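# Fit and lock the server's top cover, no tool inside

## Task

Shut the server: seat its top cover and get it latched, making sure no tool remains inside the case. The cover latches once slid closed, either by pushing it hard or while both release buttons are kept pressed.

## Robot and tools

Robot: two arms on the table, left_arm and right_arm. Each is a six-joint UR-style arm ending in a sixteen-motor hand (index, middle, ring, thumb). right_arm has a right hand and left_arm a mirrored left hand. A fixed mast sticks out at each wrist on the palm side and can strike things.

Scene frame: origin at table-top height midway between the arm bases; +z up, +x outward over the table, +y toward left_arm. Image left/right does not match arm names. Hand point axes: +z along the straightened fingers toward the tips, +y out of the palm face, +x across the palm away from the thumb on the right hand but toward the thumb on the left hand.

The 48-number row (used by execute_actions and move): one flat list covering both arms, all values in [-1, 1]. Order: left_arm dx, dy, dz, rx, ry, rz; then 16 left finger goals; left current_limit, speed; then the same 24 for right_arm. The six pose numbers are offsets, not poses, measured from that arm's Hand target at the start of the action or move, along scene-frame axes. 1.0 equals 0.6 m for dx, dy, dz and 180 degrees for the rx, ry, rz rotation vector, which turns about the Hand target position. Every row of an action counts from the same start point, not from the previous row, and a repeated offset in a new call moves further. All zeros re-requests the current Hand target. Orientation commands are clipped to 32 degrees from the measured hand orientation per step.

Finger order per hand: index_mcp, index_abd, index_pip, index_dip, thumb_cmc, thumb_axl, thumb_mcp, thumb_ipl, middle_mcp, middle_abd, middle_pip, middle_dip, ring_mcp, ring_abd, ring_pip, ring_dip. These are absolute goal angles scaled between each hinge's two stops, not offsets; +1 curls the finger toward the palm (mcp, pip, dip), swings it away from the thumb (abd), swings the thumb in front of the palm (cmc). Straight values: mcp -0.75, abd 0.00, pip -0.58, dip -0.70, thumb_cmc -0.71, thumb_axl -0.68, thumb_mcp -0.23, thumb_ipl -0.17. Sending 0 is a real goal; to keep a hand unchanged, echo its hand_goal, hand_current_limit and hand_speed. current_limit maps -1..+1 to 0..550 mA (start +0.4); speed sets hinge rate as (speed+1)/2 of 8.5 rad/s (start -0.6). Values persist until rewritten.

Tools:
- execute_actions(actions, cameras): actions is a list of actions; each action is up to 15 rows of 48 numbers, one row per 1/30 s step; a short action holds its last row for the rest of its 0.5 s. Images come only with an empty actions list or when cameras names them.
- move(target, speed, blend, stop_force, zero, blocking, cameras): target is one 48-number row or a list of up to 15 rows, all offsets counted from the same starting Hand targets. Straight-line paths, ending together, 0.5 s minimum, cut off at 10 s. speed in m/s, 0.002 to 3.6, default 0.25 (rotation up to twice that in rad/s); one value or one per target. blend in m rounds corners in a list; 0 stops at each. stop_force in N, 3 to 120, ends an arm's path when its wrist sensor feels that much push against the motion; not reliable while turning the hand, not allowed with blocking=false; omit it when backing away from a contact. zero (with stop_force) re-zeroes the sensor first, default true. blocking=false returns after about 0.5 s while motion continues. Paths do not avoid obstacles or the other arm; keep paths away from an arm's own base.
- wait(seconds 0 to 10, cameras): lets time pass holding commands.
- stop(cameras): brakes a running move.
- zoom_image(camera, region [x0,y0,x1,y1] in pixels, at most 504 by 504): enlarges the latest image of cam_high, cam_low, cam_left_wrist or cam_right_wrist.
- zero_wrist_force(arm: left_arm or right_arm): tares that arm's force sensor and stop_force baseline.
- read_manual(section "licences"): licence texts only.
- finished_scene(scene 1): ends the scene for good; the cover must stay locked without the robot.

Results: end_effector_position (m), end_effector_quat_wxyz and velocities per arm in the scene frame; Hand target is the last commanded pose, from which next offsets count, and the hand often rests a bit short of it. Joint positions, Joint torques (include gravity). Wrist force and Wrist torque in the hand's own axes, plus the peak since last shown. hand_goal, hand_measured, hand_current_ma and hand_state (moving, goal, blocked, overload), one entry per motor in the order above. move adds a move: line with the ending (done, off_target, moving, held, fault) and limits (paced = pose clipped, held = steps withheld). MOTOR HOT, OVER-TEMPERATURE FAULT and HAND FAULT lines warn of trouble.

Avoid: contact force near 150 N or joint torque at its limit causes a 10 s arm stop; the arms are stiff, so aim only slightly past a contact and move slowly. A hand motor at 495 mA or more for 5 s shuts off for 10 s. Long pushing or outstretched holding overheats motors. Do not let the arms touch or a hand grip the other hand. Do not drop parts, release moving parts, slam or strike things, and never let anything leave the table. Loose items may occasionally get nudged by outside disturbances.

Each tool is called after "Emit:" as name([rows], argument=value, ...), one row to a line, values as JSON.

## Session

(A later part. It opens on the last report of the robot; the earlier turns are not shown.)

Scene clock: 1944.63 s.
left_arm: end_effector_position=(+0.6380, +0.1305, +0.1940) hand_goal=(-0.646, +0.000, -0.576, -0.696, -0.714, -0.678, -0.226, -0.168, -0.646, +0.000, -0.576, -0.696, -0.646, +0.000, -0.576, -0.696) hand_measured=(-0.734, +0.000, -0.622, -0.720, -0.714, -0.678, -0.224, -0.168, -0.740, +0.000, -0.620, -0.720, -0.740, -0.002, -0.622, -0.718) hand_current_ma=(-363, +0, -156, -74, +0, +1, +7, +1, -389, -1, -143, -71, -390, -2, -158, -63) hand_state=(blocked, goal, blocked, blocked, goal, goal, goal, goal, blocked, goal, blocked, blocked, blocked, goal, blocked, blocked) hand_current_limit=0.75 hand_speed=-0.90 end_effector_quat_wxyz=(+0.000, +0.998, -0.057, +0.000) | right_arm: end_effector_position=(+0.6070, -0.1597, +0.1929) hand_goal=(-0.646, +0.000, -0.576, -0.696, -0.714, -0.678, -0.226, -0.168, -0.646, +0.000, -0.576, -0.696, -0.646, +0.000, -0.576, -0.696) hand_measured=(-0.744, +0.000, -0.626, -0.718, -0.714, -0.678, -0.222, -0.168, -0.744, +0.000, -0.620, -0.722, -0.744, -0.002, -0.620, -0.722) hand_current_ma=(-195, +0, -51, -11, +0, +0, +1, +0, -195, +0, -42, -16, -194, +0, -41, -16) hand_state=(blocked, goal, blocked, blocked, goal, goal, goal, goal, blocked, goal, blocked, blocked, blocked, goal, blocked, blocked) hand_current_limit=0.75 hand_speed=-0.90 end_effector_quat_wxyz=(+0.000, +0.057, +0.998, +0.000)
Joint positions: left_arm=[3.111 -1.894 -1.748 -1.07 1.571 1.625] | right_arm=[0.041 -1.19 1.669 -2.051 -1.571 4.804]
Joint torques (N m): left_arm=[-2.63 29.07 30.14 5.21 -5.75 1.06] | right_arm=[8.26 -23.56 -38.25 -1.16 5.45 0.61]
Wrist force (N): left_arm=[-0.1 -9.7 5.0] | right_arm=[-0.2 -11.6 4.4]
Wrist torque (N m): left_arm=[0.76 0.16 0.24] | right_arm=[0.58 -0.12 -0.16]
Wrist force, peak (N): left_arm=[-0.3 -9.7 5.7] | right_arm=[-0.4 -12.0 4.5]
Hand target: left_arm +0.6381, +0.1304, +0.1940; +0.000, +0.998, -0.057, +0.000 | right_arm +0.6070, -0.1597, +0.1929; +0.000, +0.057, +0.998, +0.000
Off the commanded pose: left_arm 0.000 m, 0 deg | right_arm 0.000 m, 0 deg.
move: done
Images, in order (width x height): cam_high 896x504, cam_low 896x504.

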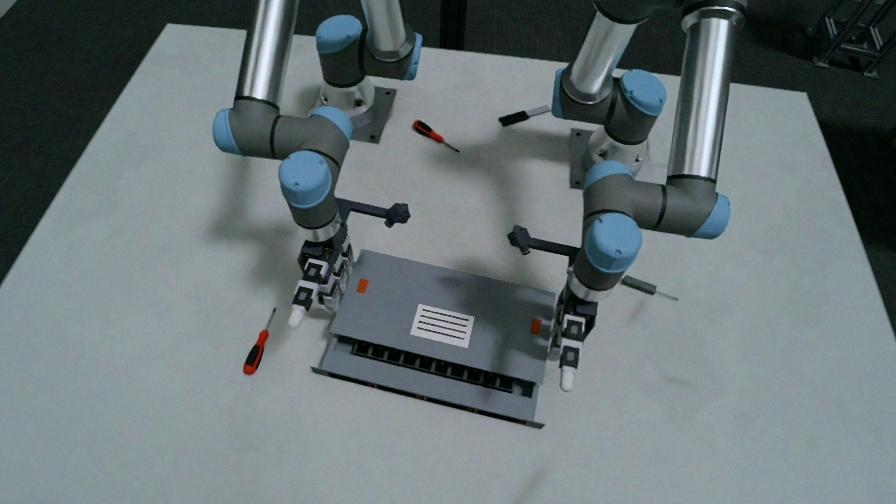

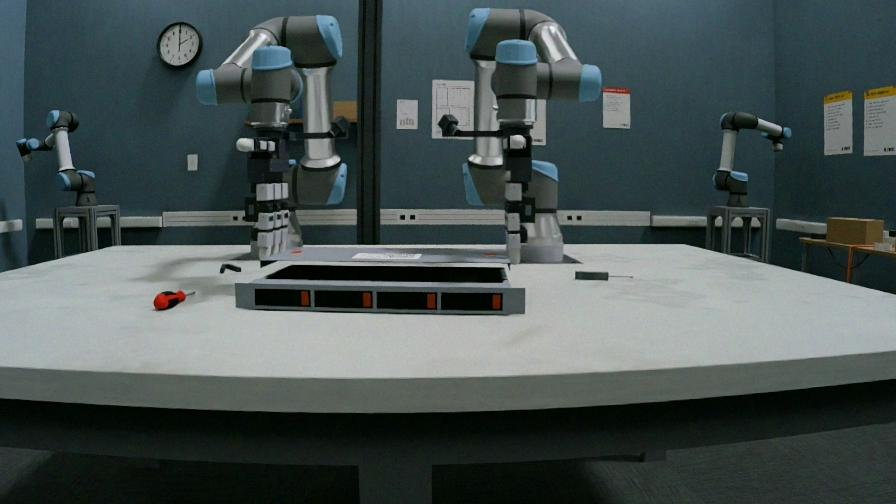

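Emit:
execute_actions(actions=[])

Emit:
zoom_image(camera="cam_right_wrist", region=[360, 130, 480, 250])

Emit:
zoom_image(camera="cam_left_wrist", region=[180, 110, 300, 230])

Scene clock: 1965.17 s.
left_arm: end_effector_position=(+0.6381, +0.1304, +0.1940) hand_goal=(-0.646, +0.000, -0.576, -0.696, -0.714, -0.678, -0.226, -0.168, -0.646, +0.000, -0.576, -0.696, -0.646, +0.000, -0.576, -0.696) hand_measured=(-0.734, +0.000, -0.622, -0.720, -0.714, -0.678, -0.224, -0.168, -0.740, +0.000, -0.620, -0.720, -0.740, -0.002, -0.622, -0.718) hand_current_ma=(-363, +0, -156, -74, +0, +1, +7, +1, -389, -1, -143, -71, -390, -2, -158, -63) hand_state=(blocked, goal, blocked, blocked, goal, goal, goal, goal, blocked, goal, blocked, blocked, blocked, goal, blocked, blocked) hand_current_limit=0.75 hand_speed=-0.90 end_effector_quat_wxyz=(+0.000, +0.998, -0.057, +0.000) | right_arm: end_effector_position=(+0.6070, -0.1597, +0.1928) hand_goal=(-0.646, +0.000, -0.576, -0.696, -0.714, -0.678, -0.226, -0.168, -0.646, +0.000, -0.576, -0.696, -0.646, +0.000, -0.576, -0.696) hand_measured=(-0.744, +0.000, -0.626, -0.718, -0.714, -0.678, -0.222, -0.168, -0.744, +0.000, -0.620, -0.722, -0.744, -0.002, -0.620, -0.722) hand_current_ma=(-195, +0, -51, -11, +0, +0, +1, +0, -195, +0, -42, -16, -194, +0, -41, -16) hand_state=(blocked, goal, blocked, blocked, goal, goal, goal, goal, blocked, goal, blocked, blocked, blocked, goal, blocked, blocked) hand_current_limit=0.75 hand_speed=-0.90 end_effector_quat_wxyz=(+0.000, +0.057, +0.998, +0.000)
Joint positions: left_arm=[3.111 -1.894 -1.748 -1.07 1.571 1.625] | right_arm=[0.041 -1.19 1.669 -2.051 -1.571 4.804]
Joint velocities: within noise
Joint torques (N m): left_arm=[-7.06 19.87 33.53 -0.11 -5.79 1.08] | right_arm=[1.73 -49.96 -9.31 -4.2 5.45 0.87]
Wrist force (N): left_arm=[-0.1 -10.0 5.1] | right_arm=[-0.1 -11.7 4.4]
Wrist torque (N m): left_arm=[0.72 0.16 0.25] | right_arm=[0.60 -0.13 -0.15]
Wrist force, peak (N): left_arm=[0.0 -10.1 5.1] | right_arm=[-0.2 -12.2 4.5]
Hand target: left_arm +0.6381, +0.1304, +0.1940; +0.000, +0.998, -0.057, +0.000 | right_arm +0.6070, -0.1597, +0.1929; +0.000, +0.057, +0.998, +0.000
Off the commanded pose: left_arm 0.000 m, 0 deg | right_arm 0.000 m, 0 deg.
camera_calibration:
cam_left_wrist: T_world_to_cam=[[-0.729311, 0.684139, -0.00773676, 0.339882], [0.458127, 0.496712, 0.737155, -0.552503], [0.508159, 0.534071, -0.675679, -0.13908], [0, 0, 0, 1]] pos_world=[0.571671, 0.116187, 0.315936]
cam_right_wrist: T_world_to_cam=[[0.835526, 0.548312, -0.0353591, -0.376935], [0.402754, -0.567406, 0.71822, -0.510931], [0.373746, -0.614333, -0.694917, -0.0612555], [0, 0, 0, 1]] pos_world=[0.543613, -0.120858, 0.311065]

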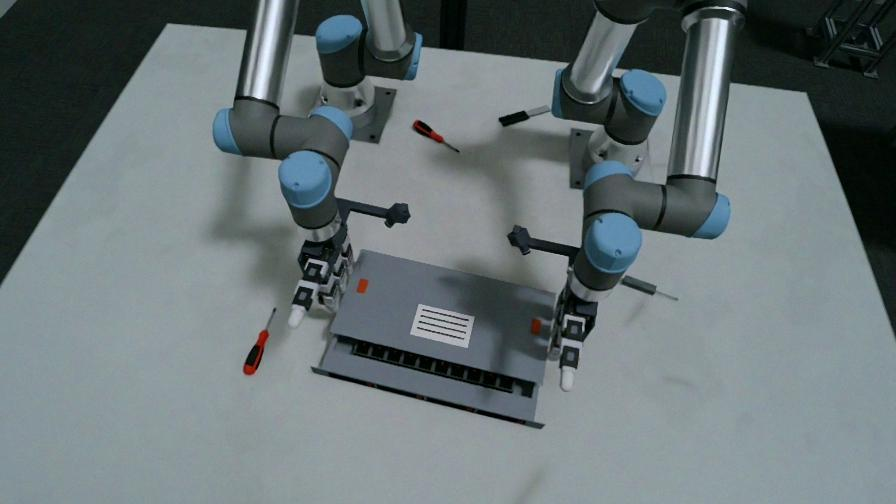

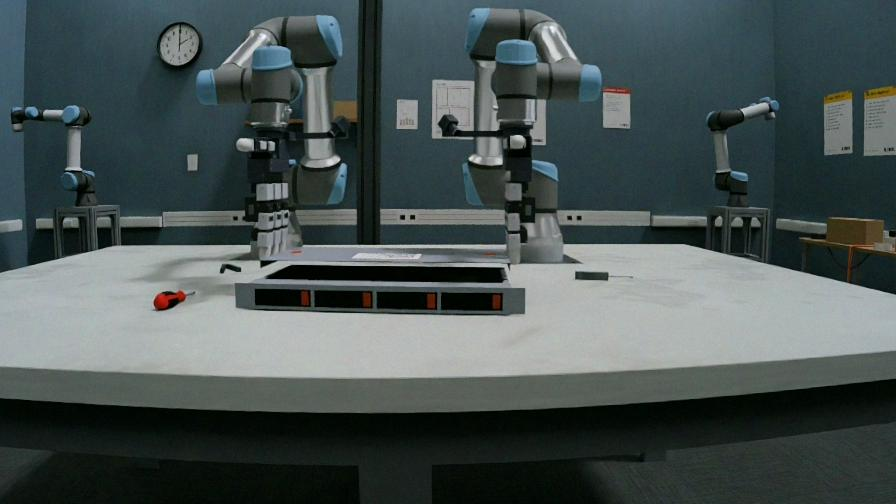

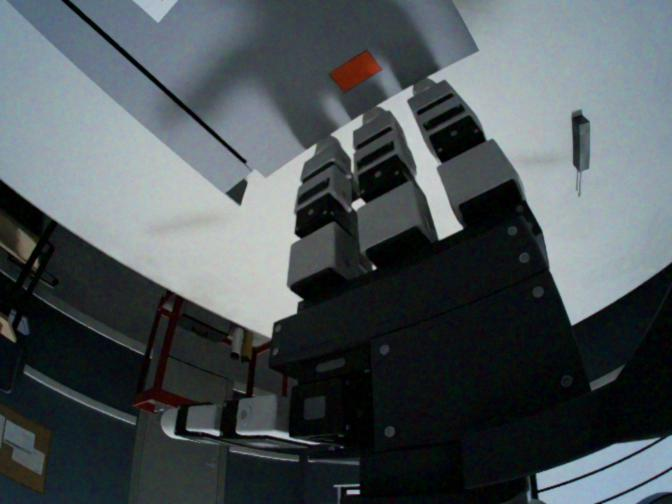

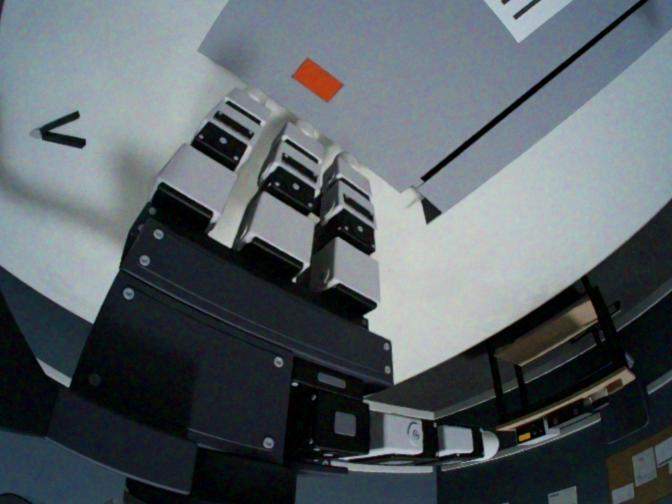

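Scaled by 4.200 from the camera's 672x504 image, which has a finer 960x720 frame.

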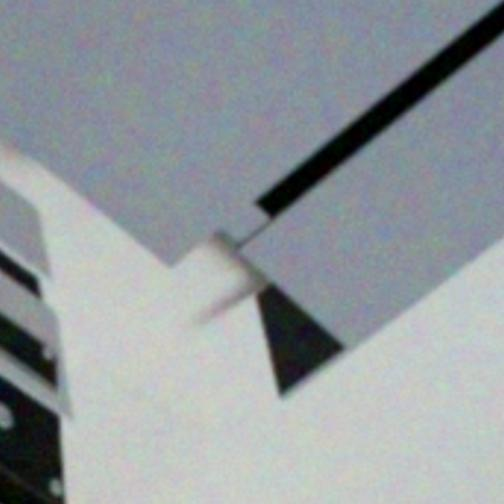

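Scaled by 4.200 from the camera's 672x504 image, which has a finer 960x720 frame.

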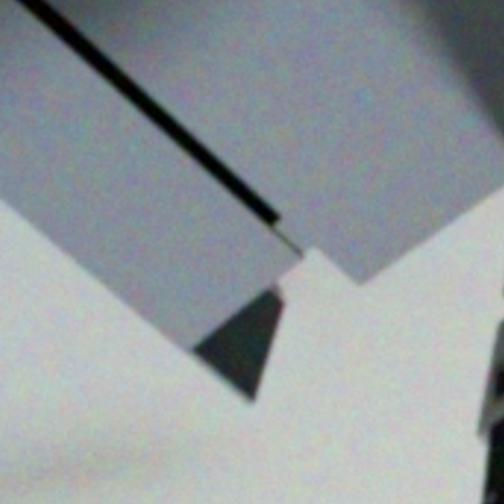

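Emit:
move([
  [-0.165,0.0203,0.0,0,0,0,-0.645,0,-0.576,-0.696,-0.714,-0.678,-0.226,-0.168,-0.645,0,-0.576,-0.696,-0.645,0,-0.576,-0.696,0.75,-0.9,-0.165,0.0203,0,0,0,0,-0.645,0,-0.576,-0.696,-0.714,-0.678,-0.226,-0.168,-0.645,0,-0.576,-0.696,-0.645,0,-0.576,-0.696,0.75,-0.9],
], speed=0.06, cameras=["cam_high", "cam_low", "cam_right_wrist", "cam_left_wrist"])

Emit:
zoom_image(camera="cam_right_wrist", region=[380, 80, 560, 260])

Emit:
zoom_image(camera="cam_left_wrist", region=[100, 80, 280, 260])

Emit:
zoom_image(camera="cam_high", region=[300, 270, 400, 390])

Emit:
zoom_image(camera="cam_high", region=[490, 310, 580, 440])

Emit:
zoom_image(camera="cam_low", region=[225, 220, 385, 320])

Emit:
zoom_image(camera="cam_low", region=[400, 220, 560, 320])

Scene clock: 2002.63 s.
left_arm: end_effector_position=(+0.5391, +0.1427, +0.1940) hand_goal=(-0.646, +0.000, -0.576, -0.696, -0.714, -0.678, -0.226, -0.168, -0.646, +0.000, -0.576, -0.696, -0.646, +0.000, -0.576, -0.696) hand_measured=(-0.734, +0.000, -0.622, -0.722, -0.714, -0.678, -0.224, -0.168, -0.740, +0.000, -0.622, -0.722, -0.740, -0.002, -0.628, -0.720) hand_current_ma=(-363, +0, -156, -75, +0, +1, +7, +1, -389, -1, -154, -76, -390, -2, -182, -71) hand_state=(blocked, goal, blocked, blocked, goal, goal, goal, goal, blocked, goal, blocked, blocked, blocked, goal, blocked, blocked) hand_current_limit=0.75 hand_speed=-0.90 end_effector_quat_wxyz=(+0.000, +0.998, -0.057, +0.000) | right_arm: end_effector_position=(+0.5080, -0.1474, +0.1929) hand_goal=(-0.646, +0.000, -0.576, -0.696, -0.714, -0.678, -0.226, -0.168, -0.646, +0.000, -0.576, -0.696, -0.646, +0.000, -0.576, -0.696) hand_measured=(-0.744, +0.000, -0.632, -0.720, -0.714, -0.678, -0.222, -0.168, -0.744, +0.000, -0.624, -0.724, -0.744, -0.002, -0.620, -0.722) hand_current_ma=(-195, +0, -63, -13, +0, +0, +1, +0, -195, +0, -46, -18, -194, +0, -41, -17) hand_state=(blocked, goal, blocked, blocked, goal, goal, goal, goal, blocked, goal, blocked, blocked, blocked, goal, blocked, blocked) hand_current_limit=0.75 hand_speed=-0.90 end_effector_quat_wxyz=(+0.000, +0.057, +0.998, +0.000)
Joint positions: left_arm=[3.124 -1.678 -2.022 -1.012 1.571 1.638] | right_arm=[0.061 -1.394 1.943 -2.121 -1.571 4.824]
Joint torques (N m): left_arm=[-2.55 12.32 33.14 3.35 -1.73 0] | right_arm=[0.2 -13.6 -42.12 -1.53 2.33 -0.71]
Wrist force (N): left_arm=[0.3 -10.1 5.0] | right_arm=[-0.5 -12.0 4.2]
Wrist torque (N m): left_arm=[0.84 0.07 0.16] | right_arm=[0.69 -0.15 -0.36]
Wrist force, peak (N): left_arm=[-0.5 -10.3 5.7] | right_arm=[0.8 -12.5 4.1]
Hand target: left_arm +0.5391, +0.1426, +0.1940; +0.000, +0.998, -0.057, +0.000 | right_arm +0.5080, -0.1475, +0.1929; +0.000, +0.057, +0.998, +0.000
Off the commanded pose: left_arm 0.000 m, 0 deg | right_arm 0.000 m, 0 deg.
move: done
camera_calibration:
cam_left_wrist: T_world_to_cam=[[-0.729338, 0.684108, -0.00789396, 0.2594], [0.457961, 0.496747, 0.737234, -0.513159], [0.508269, 0.534078, -0.675591, -0.0953688], [0, 0, 0, 1]] pos_world=[0.47267, 0.128387, 0.315936]
cam_right_wrist: T_world_to_cam=[[0.835535, 0.548314, -0.0351202, -0.300903], [0.40255, -0.567407, 0.718333, -0.464041], [0.373944, -0.61433, -0.694813, -0.0168432], [0, 0, 0, 1]] pos_world=[0.444513, -0.108658, 0.311065]

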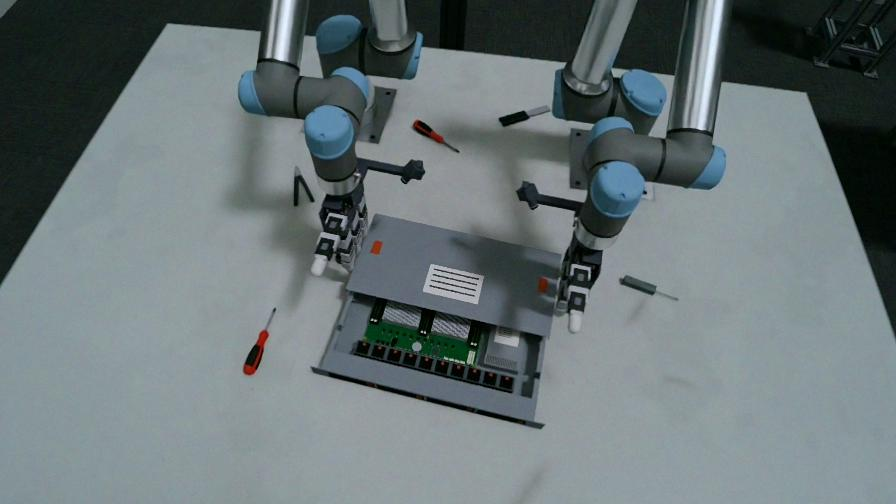

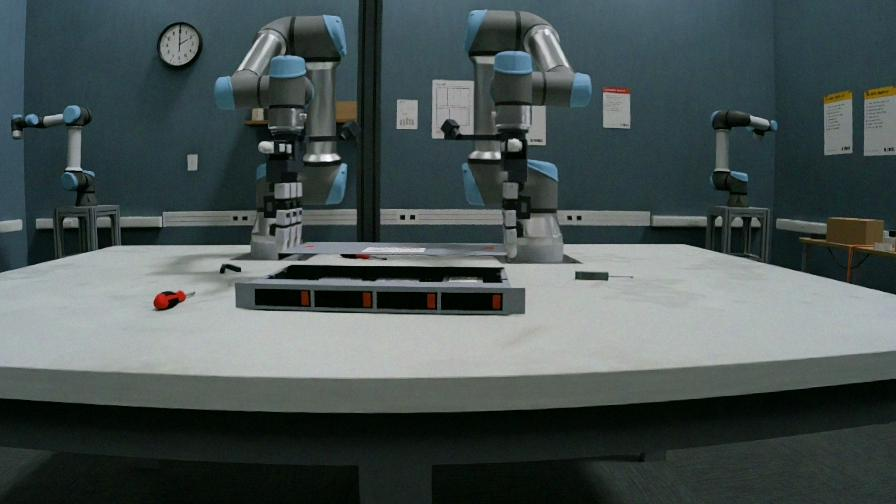

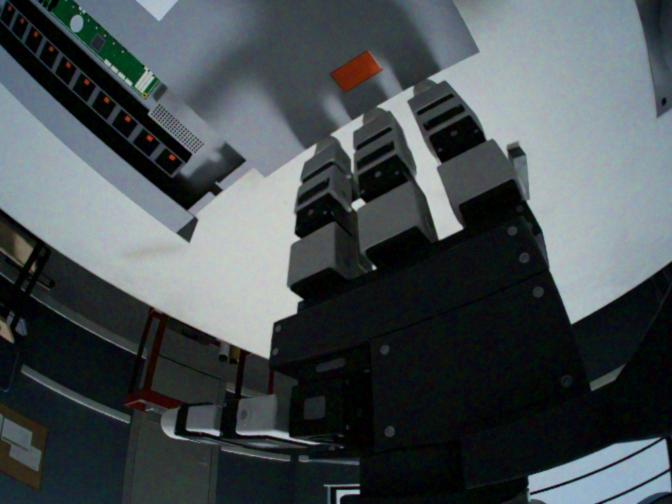

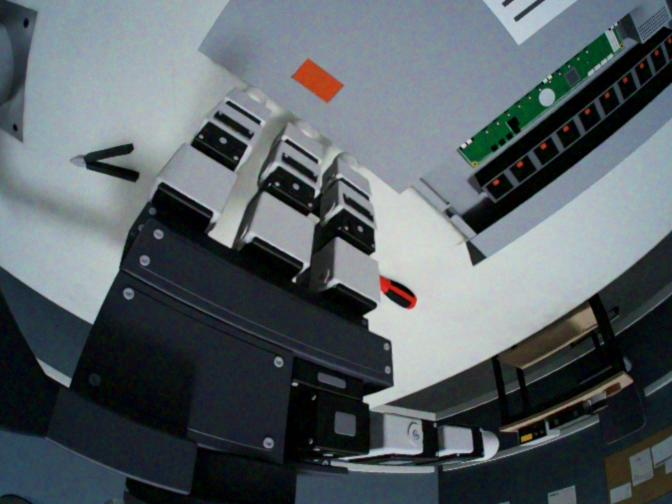

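Scaled by 2.800 from the camera's 672x504 image, which has a finer 960x720 frame.

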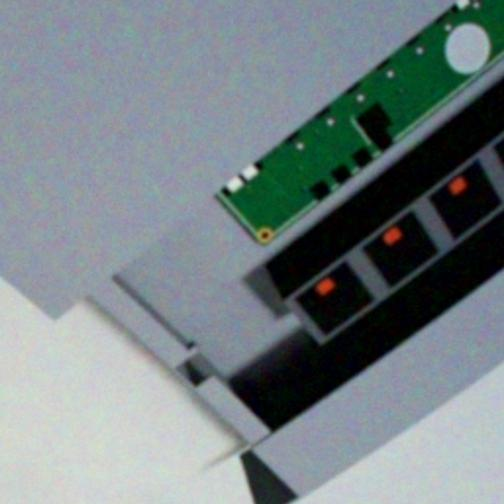

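Scaled by 2.800 from the camera's 672x504 image, which has a finer 960x720 frame.

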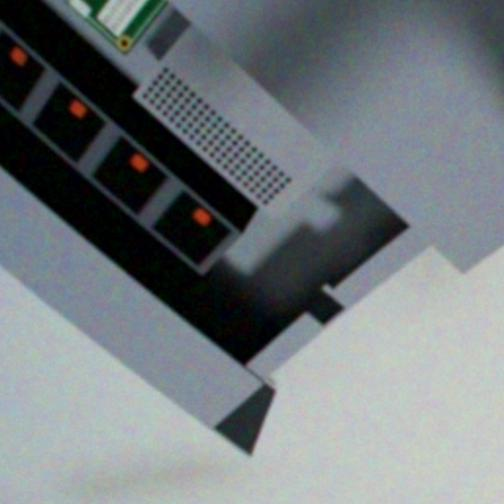

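Scaled by 4.200 from the camera's 896x504 image, which has a finer 1280x720 frame.

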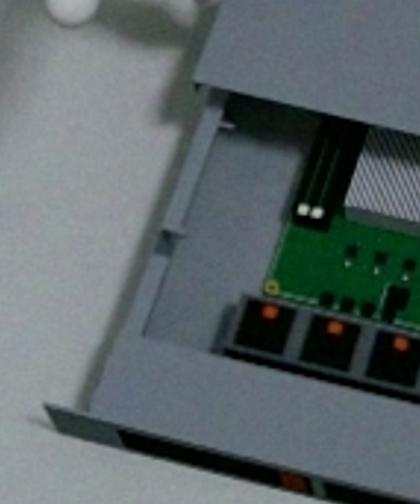

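Scaled by 3.877 from the camera's 896x504 image, which has a finer 1280x720 frame.

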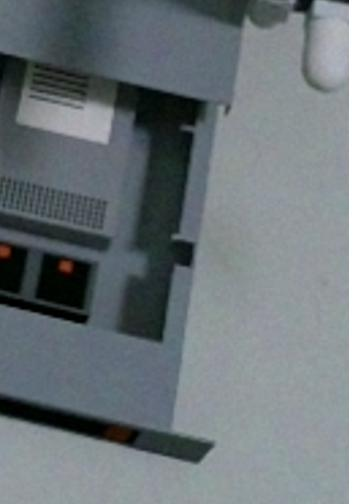

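Scaled by 3.150 from the camera's 896x504 image, which has a finer 1280x720 frame.

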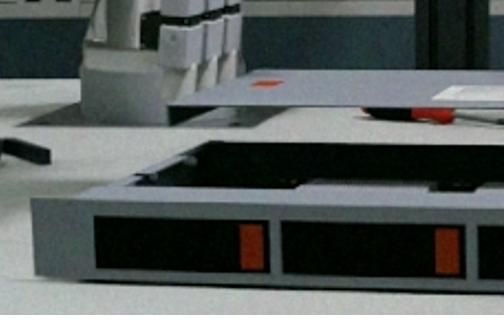

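Scaled by 3.150 from the camera's 896x504 image, which has a finer 1280x720 frame.

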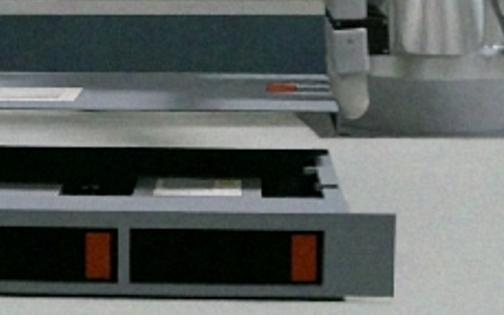

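Emit:
zoom_image(camera="cam_low", region=[480, 255, 530, 295])

Emit:
zoom_image(camera="cam_low", region=[235, 250, 305, 295])

Emit:
zoom_image(camera="cam_high", region=[520, 325, 560, 365])

Emit:
zoom_image(camera="cam_high", region=[520, 360, 560, 400])

Emit:
zoom_image(camera="cam_left_wrist", region=[180, 160, 260, 250])

Emit:
zoom_image(camera="cam_right_wrist", region=[400, 160, 500, 270])

Scaled by 10.080 from the camera's 896x504 image, which has a finer 1280x720 frame.

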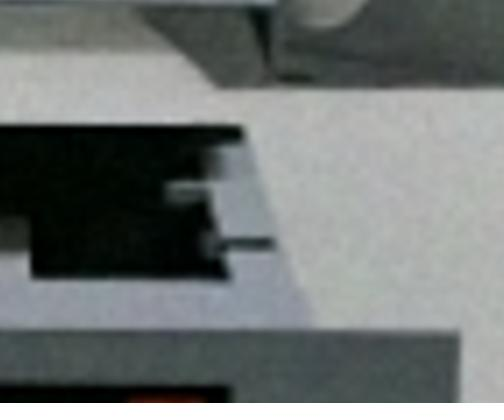

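Scaled by 7.200 from the camera's 896x504 image, which has a finer 1280x720 frame.

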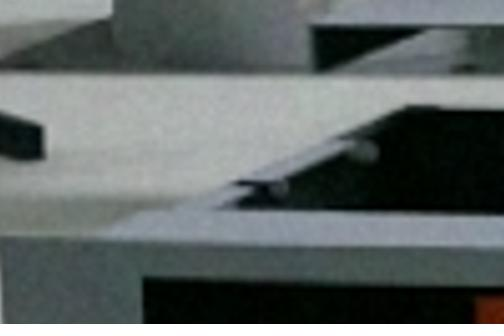

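Scaled by 12.600 from the camera's 896x504 image, which has a finer 1280x720 frame.

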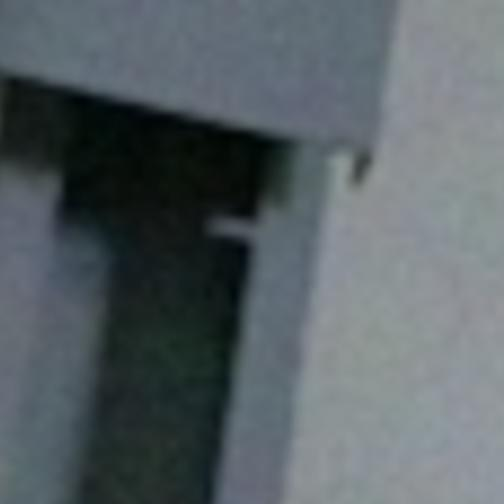

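Scaled by 12.600 from the camera's 896x504 image, which has a finer 1280x720 frame.

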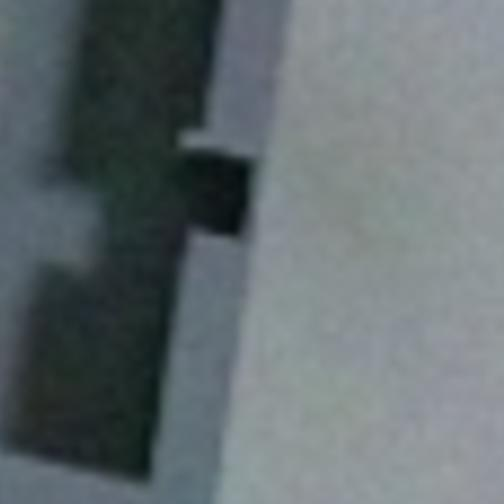

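Scaled by 5.600 from the camera's 672x504 image, which has a finer 960x720 frame.

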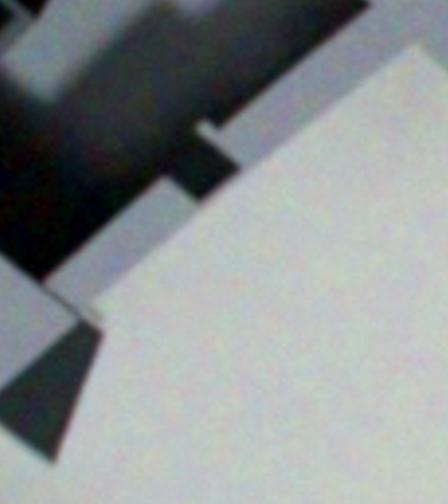

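Scaled by 4.582 from the camera's 672x504 image, which has a finer 960x720 frame.

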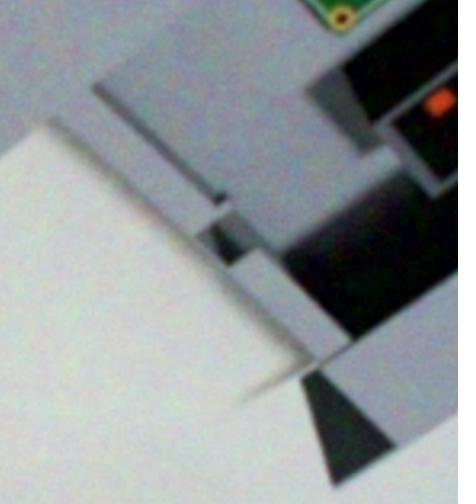

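Emit:
zoom_image(camera="cam_high", region=[330, 270, 370, 310])

Emit:
zoom_image(camera="cam_high", region=[320, 305, 360, 345])

Emit:
zoom_image(camera="cam_low", region=[260, 235, 310, 275])

Emit:
zoom_image(camera="cam_low", region=[470, 235, 520, 275])

Scaled by 12.600 from the camera's 896x504 image, which has a finer 1280x720 frame.

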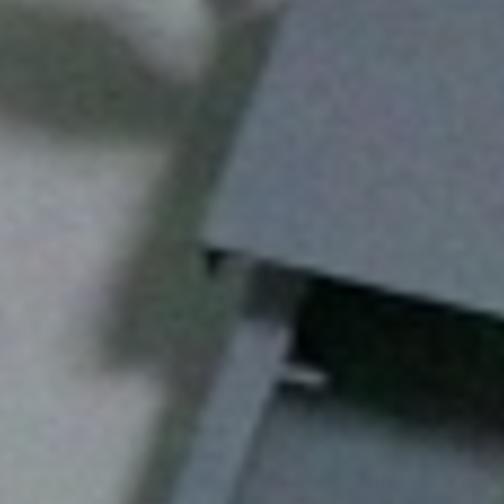

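Scaled by 12.600 from the camera's 896x504 image, which has a finer 1280x720 frame.

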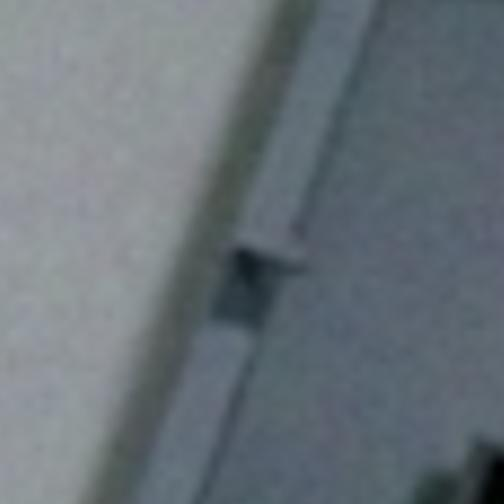

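Scaled by 10.080 from the camera's 896x504 image, which has a finer 1280x720 frame.

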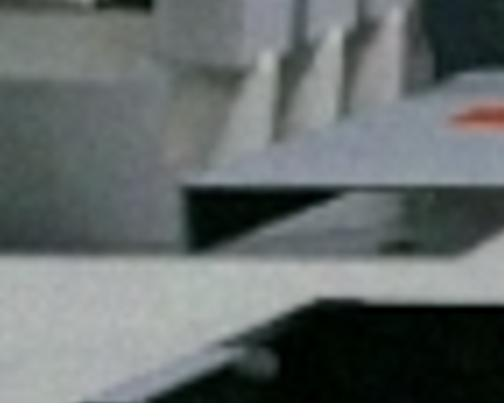

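Scaled by 10.080 from the camera's 896x504 image, which has a finer 1280x720 frame.

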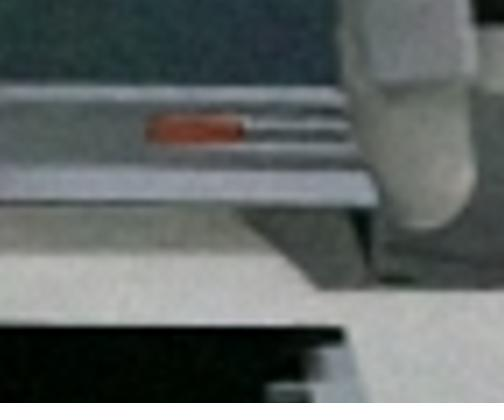

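Emit:
move([
  [0.1572,-0.0189,0.0,0,0,0,-0.645,0,-0.576,-0.696,-0.714,-0.678,-0.226,-0.168,-0.645,0,-0.576,-0.696,-0.645,0,-0.576,-0.696,0.75,-0.9,0.1572,-0.0189,0,0,0,0,-0.645,0,-0.576,-0.696,-0.714,-0.678,-0.226,-0.168,-0.645,0,-0.576,-0.696,-0.645,0,-0.576,-0.696,0.75,-0.9],
  [0.1572,-0.0189,-0.03,0,0,0,-0.645,0,-0.576,-0.696,-0.714,-0.678,-0.226,-0.168,-0.645,0,-0.576,-0.696,-0.645,0,-0.576,-0.696,0.75,-0.9,0.1572,-0.0189,-0.03,0,0,0,-0.645,0,-0.576,-0.696,-0.714,-0.678,-0.226,-0.168,-0.645,0,-0.576,-0.696,-0.645,0,-0.576,-0.696,0.75,-0.9],
], speed=0.06, cameras=["cam_high", "cam_low", "cam_right_wrist", "cam_left_wrist"])

Emit:
zoom_image(camera="cam_high", region=[310, 310, 360, 360])

Emit:
zoom_image(camera="cam_high", region=[515, 365, 565, 415])

Emit:
zoom_image(camera="cam_low", region=[240, 245, 310, 295])

Emit:
zoom_image(camera="cam_low", region=[460, 245, 530, 295])

Emit:
zoom_image(camera="cam_right_wrist", region=[370, 150, 470, 250])

Emit:
zoom_image(camera="cam_left_wrist", region=[200, 130, 300, 230])

Scene clock: 2200.80 s.
left_arm: end_effector_position=(+0.6333, +0.1313, +0.1757) hand_goal=(-0.646, +0.000, -0.576, -0.696, -0.714, -0.678, -0.226, -0.168, -0.646, +0.000, -0.576, -0.696, -0.646, +0.000, -0.576, -0.696) hand_measured=(-0.734, +0.000, -0.624, -0.722, -0.714, -0.678, -0.224, -0.168, -0.740, +0.000, -0.622, -0.722, -0.740, -0.002, -0.628, -0.720) hand_current_ma=(-363, -1, -160, -76, +0, +1, +7, +1, -389, -1, -154, -76, -388, -2, -182, -71) hand_state=(blocked, goal, blocked, blocked, goal, goal, goal, goal, blocked, goal, blocked, blocked, blocked, goal, blocked, blocked) hand_current_limit=0.75 hand_speed=-0.90 end_effector_quat_wxyz=(+0.000, +0.998, -0.057, +0.000) | right_arm: end_effector_position=(+0.6022, -0.1588, +0.1745) hand_goal=(-0.646, +0.000, -0.576, -0.696, -0.714, -0.678, -0.226, -0.168, -0.646, +0.000, -0.576, -0.696, -0.646, +0.000, -0.576, -0.696) hand_measured=(-0.744, +0.000, -0.632, -0.720, -0.714, -0.678, -0.222, -0.168, -0.744, +0.000, -0.624, -0.724, -0.744, -0.002, -0.622, -0.724) hand_current_ma=(-195, +0, -63, -13, +0, +0, +1, +0, -195, +0, -46, -18, -194, +0, -44, -18) hand_state=(blocked, goal, blocked, blocked, goal, goal, goal, goal, blocked, goal, blocked, blocked, blocked, goal, blocked, blocked) hand_current_limit=0.75 hand_speed=-0.90 end_effector_quat_wxyz=(+0.000, +0.057, +0.998, +0.000)
Joint positions: left_arm=[3.112 -1.906 -1.785 -1.022 1.571 1.626] | right_arm=[0.043 -1.178 1.705 -2.098 -1.571 4.805]
Joint torques (N m): left_arm=[-1.32 52.55 33.38 0 -4.29 1.13] | right_arm=[9.25 -54.13 -40.58 -1.13 2.45 0.88]
Wrist force (N): left_arm=[0.0 -7.4 5.3] | right_arm=[0.0 -10.1 4.3]
Wrist torque (N m): left_arm=[0.42 0.12 0.15] | right_arm=[0.52 -0.22 -0.15]
Wrist force, peak (N): left_arm=[0.0 -10.6 5.3] | right_arm=[0.0 -12.4 4.4]
Hand target: left_arm +0.6334, +0.1313, +0.1760; +0.000, +0.998, -0.057, +0.000 | right_arm +0.6023, -0.1588, +0.1749; +0.000, +0.057, +0.998, +0.000
Off the commanded pose: left_arm 0.000 m, 0 deg | right_arm 0.000 m, 0 deg.
move: done
camera_calibration:
cam_left_wrist: T_world_to_cam=[[-0.729326, 0.684126, -0.00742798, 0.335685], [0.458427, 0.496717, 0.736965, -0.537445], [0.507866, 0.534082, -0.67589, -0.14919], [0, 0, 0, 1]] pos_world=[0.566972, 0.116987, 0.297736]
cam_right_wrist: T_world_to_cam=[[0.835489, 0.54834, -0.0357903, -0.373944], [0.403201, -0.567487, 0.717905, -0.4956], [0.373346, -0.614233, -0.69522, -0.0714067], [0, 0, 0, 1]] pos_world=[0.538912, -0.120058, 0.292767]

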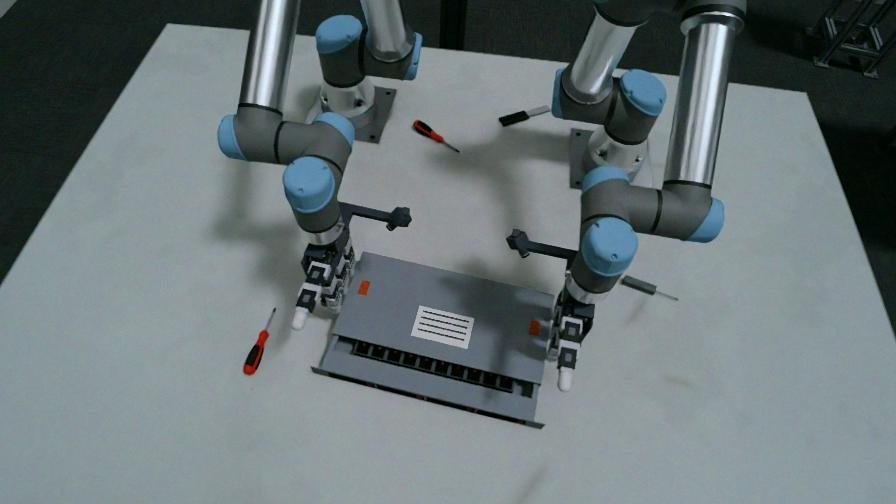

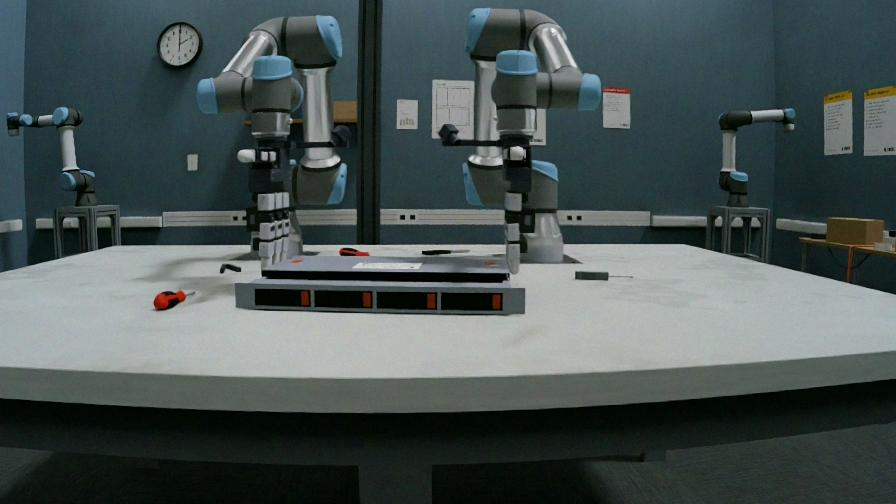

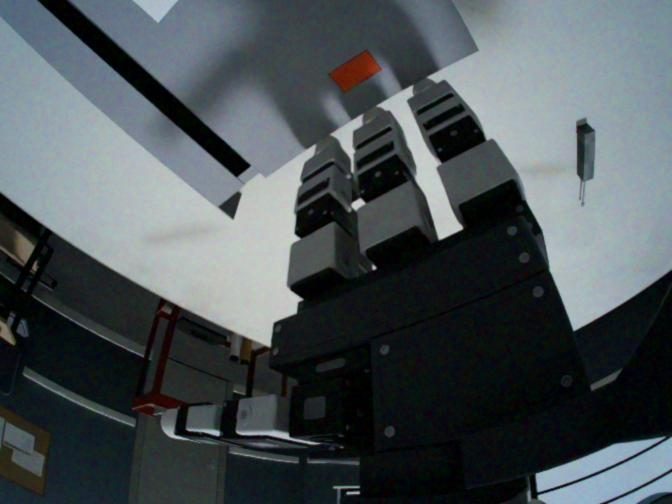

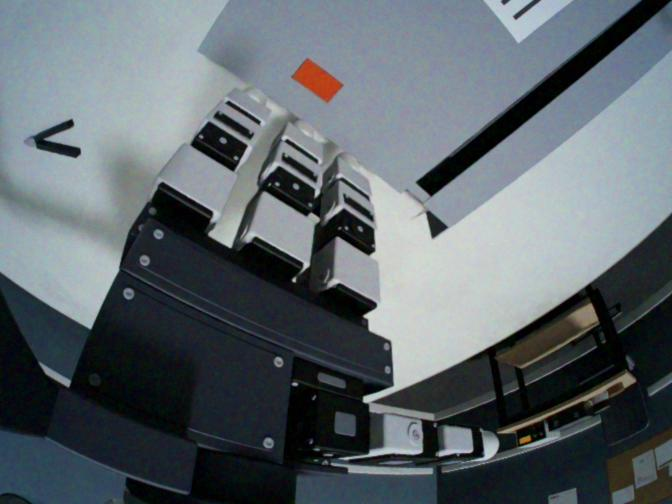

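Scaled by 10.080 from the camera's 896x504 image, which has a finer 1280x720 frame.

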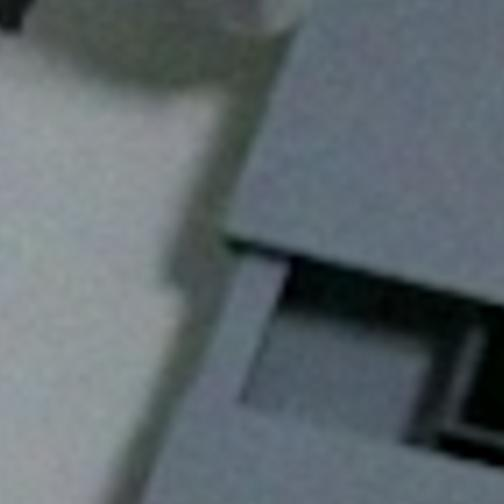

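Scaled by 10.080 from the camera's 896x504 image, which has a finer 1280x720 frame.

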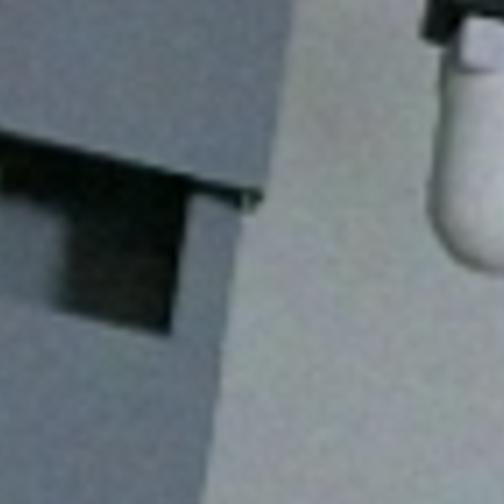

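Scaled by 7.200 from the camera's 896x504 image, which has a finer 1280x720 frame.

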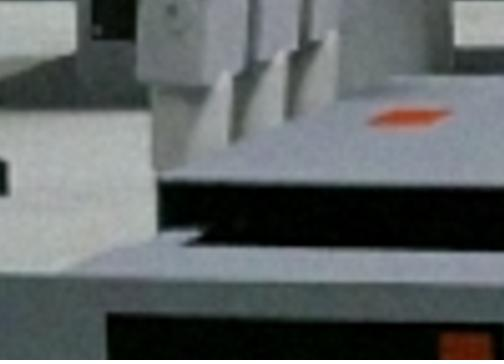

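Scaled by 7.200 from the camera's 896x504 image, which has a finer 1280x720 frame.

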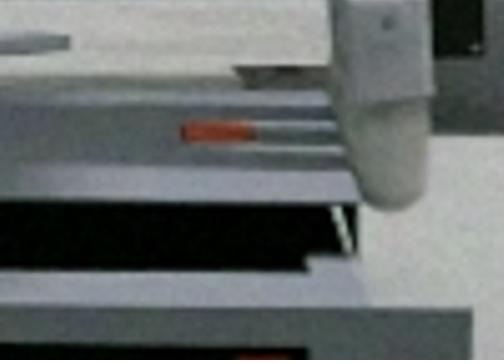

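Scaled by 5.040 from the camera's 672x504 image, which has a finer 960x720 frame.

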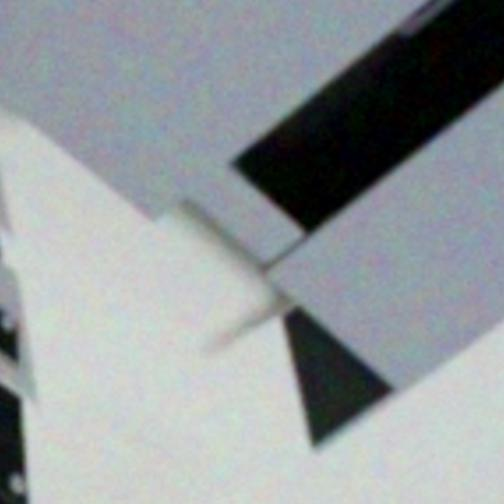

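Scaled by 5.040 from the camera's 672x504 image, which has a finer 960x720 frame.

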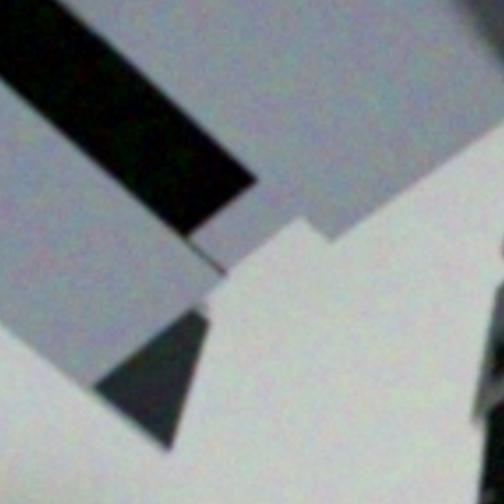

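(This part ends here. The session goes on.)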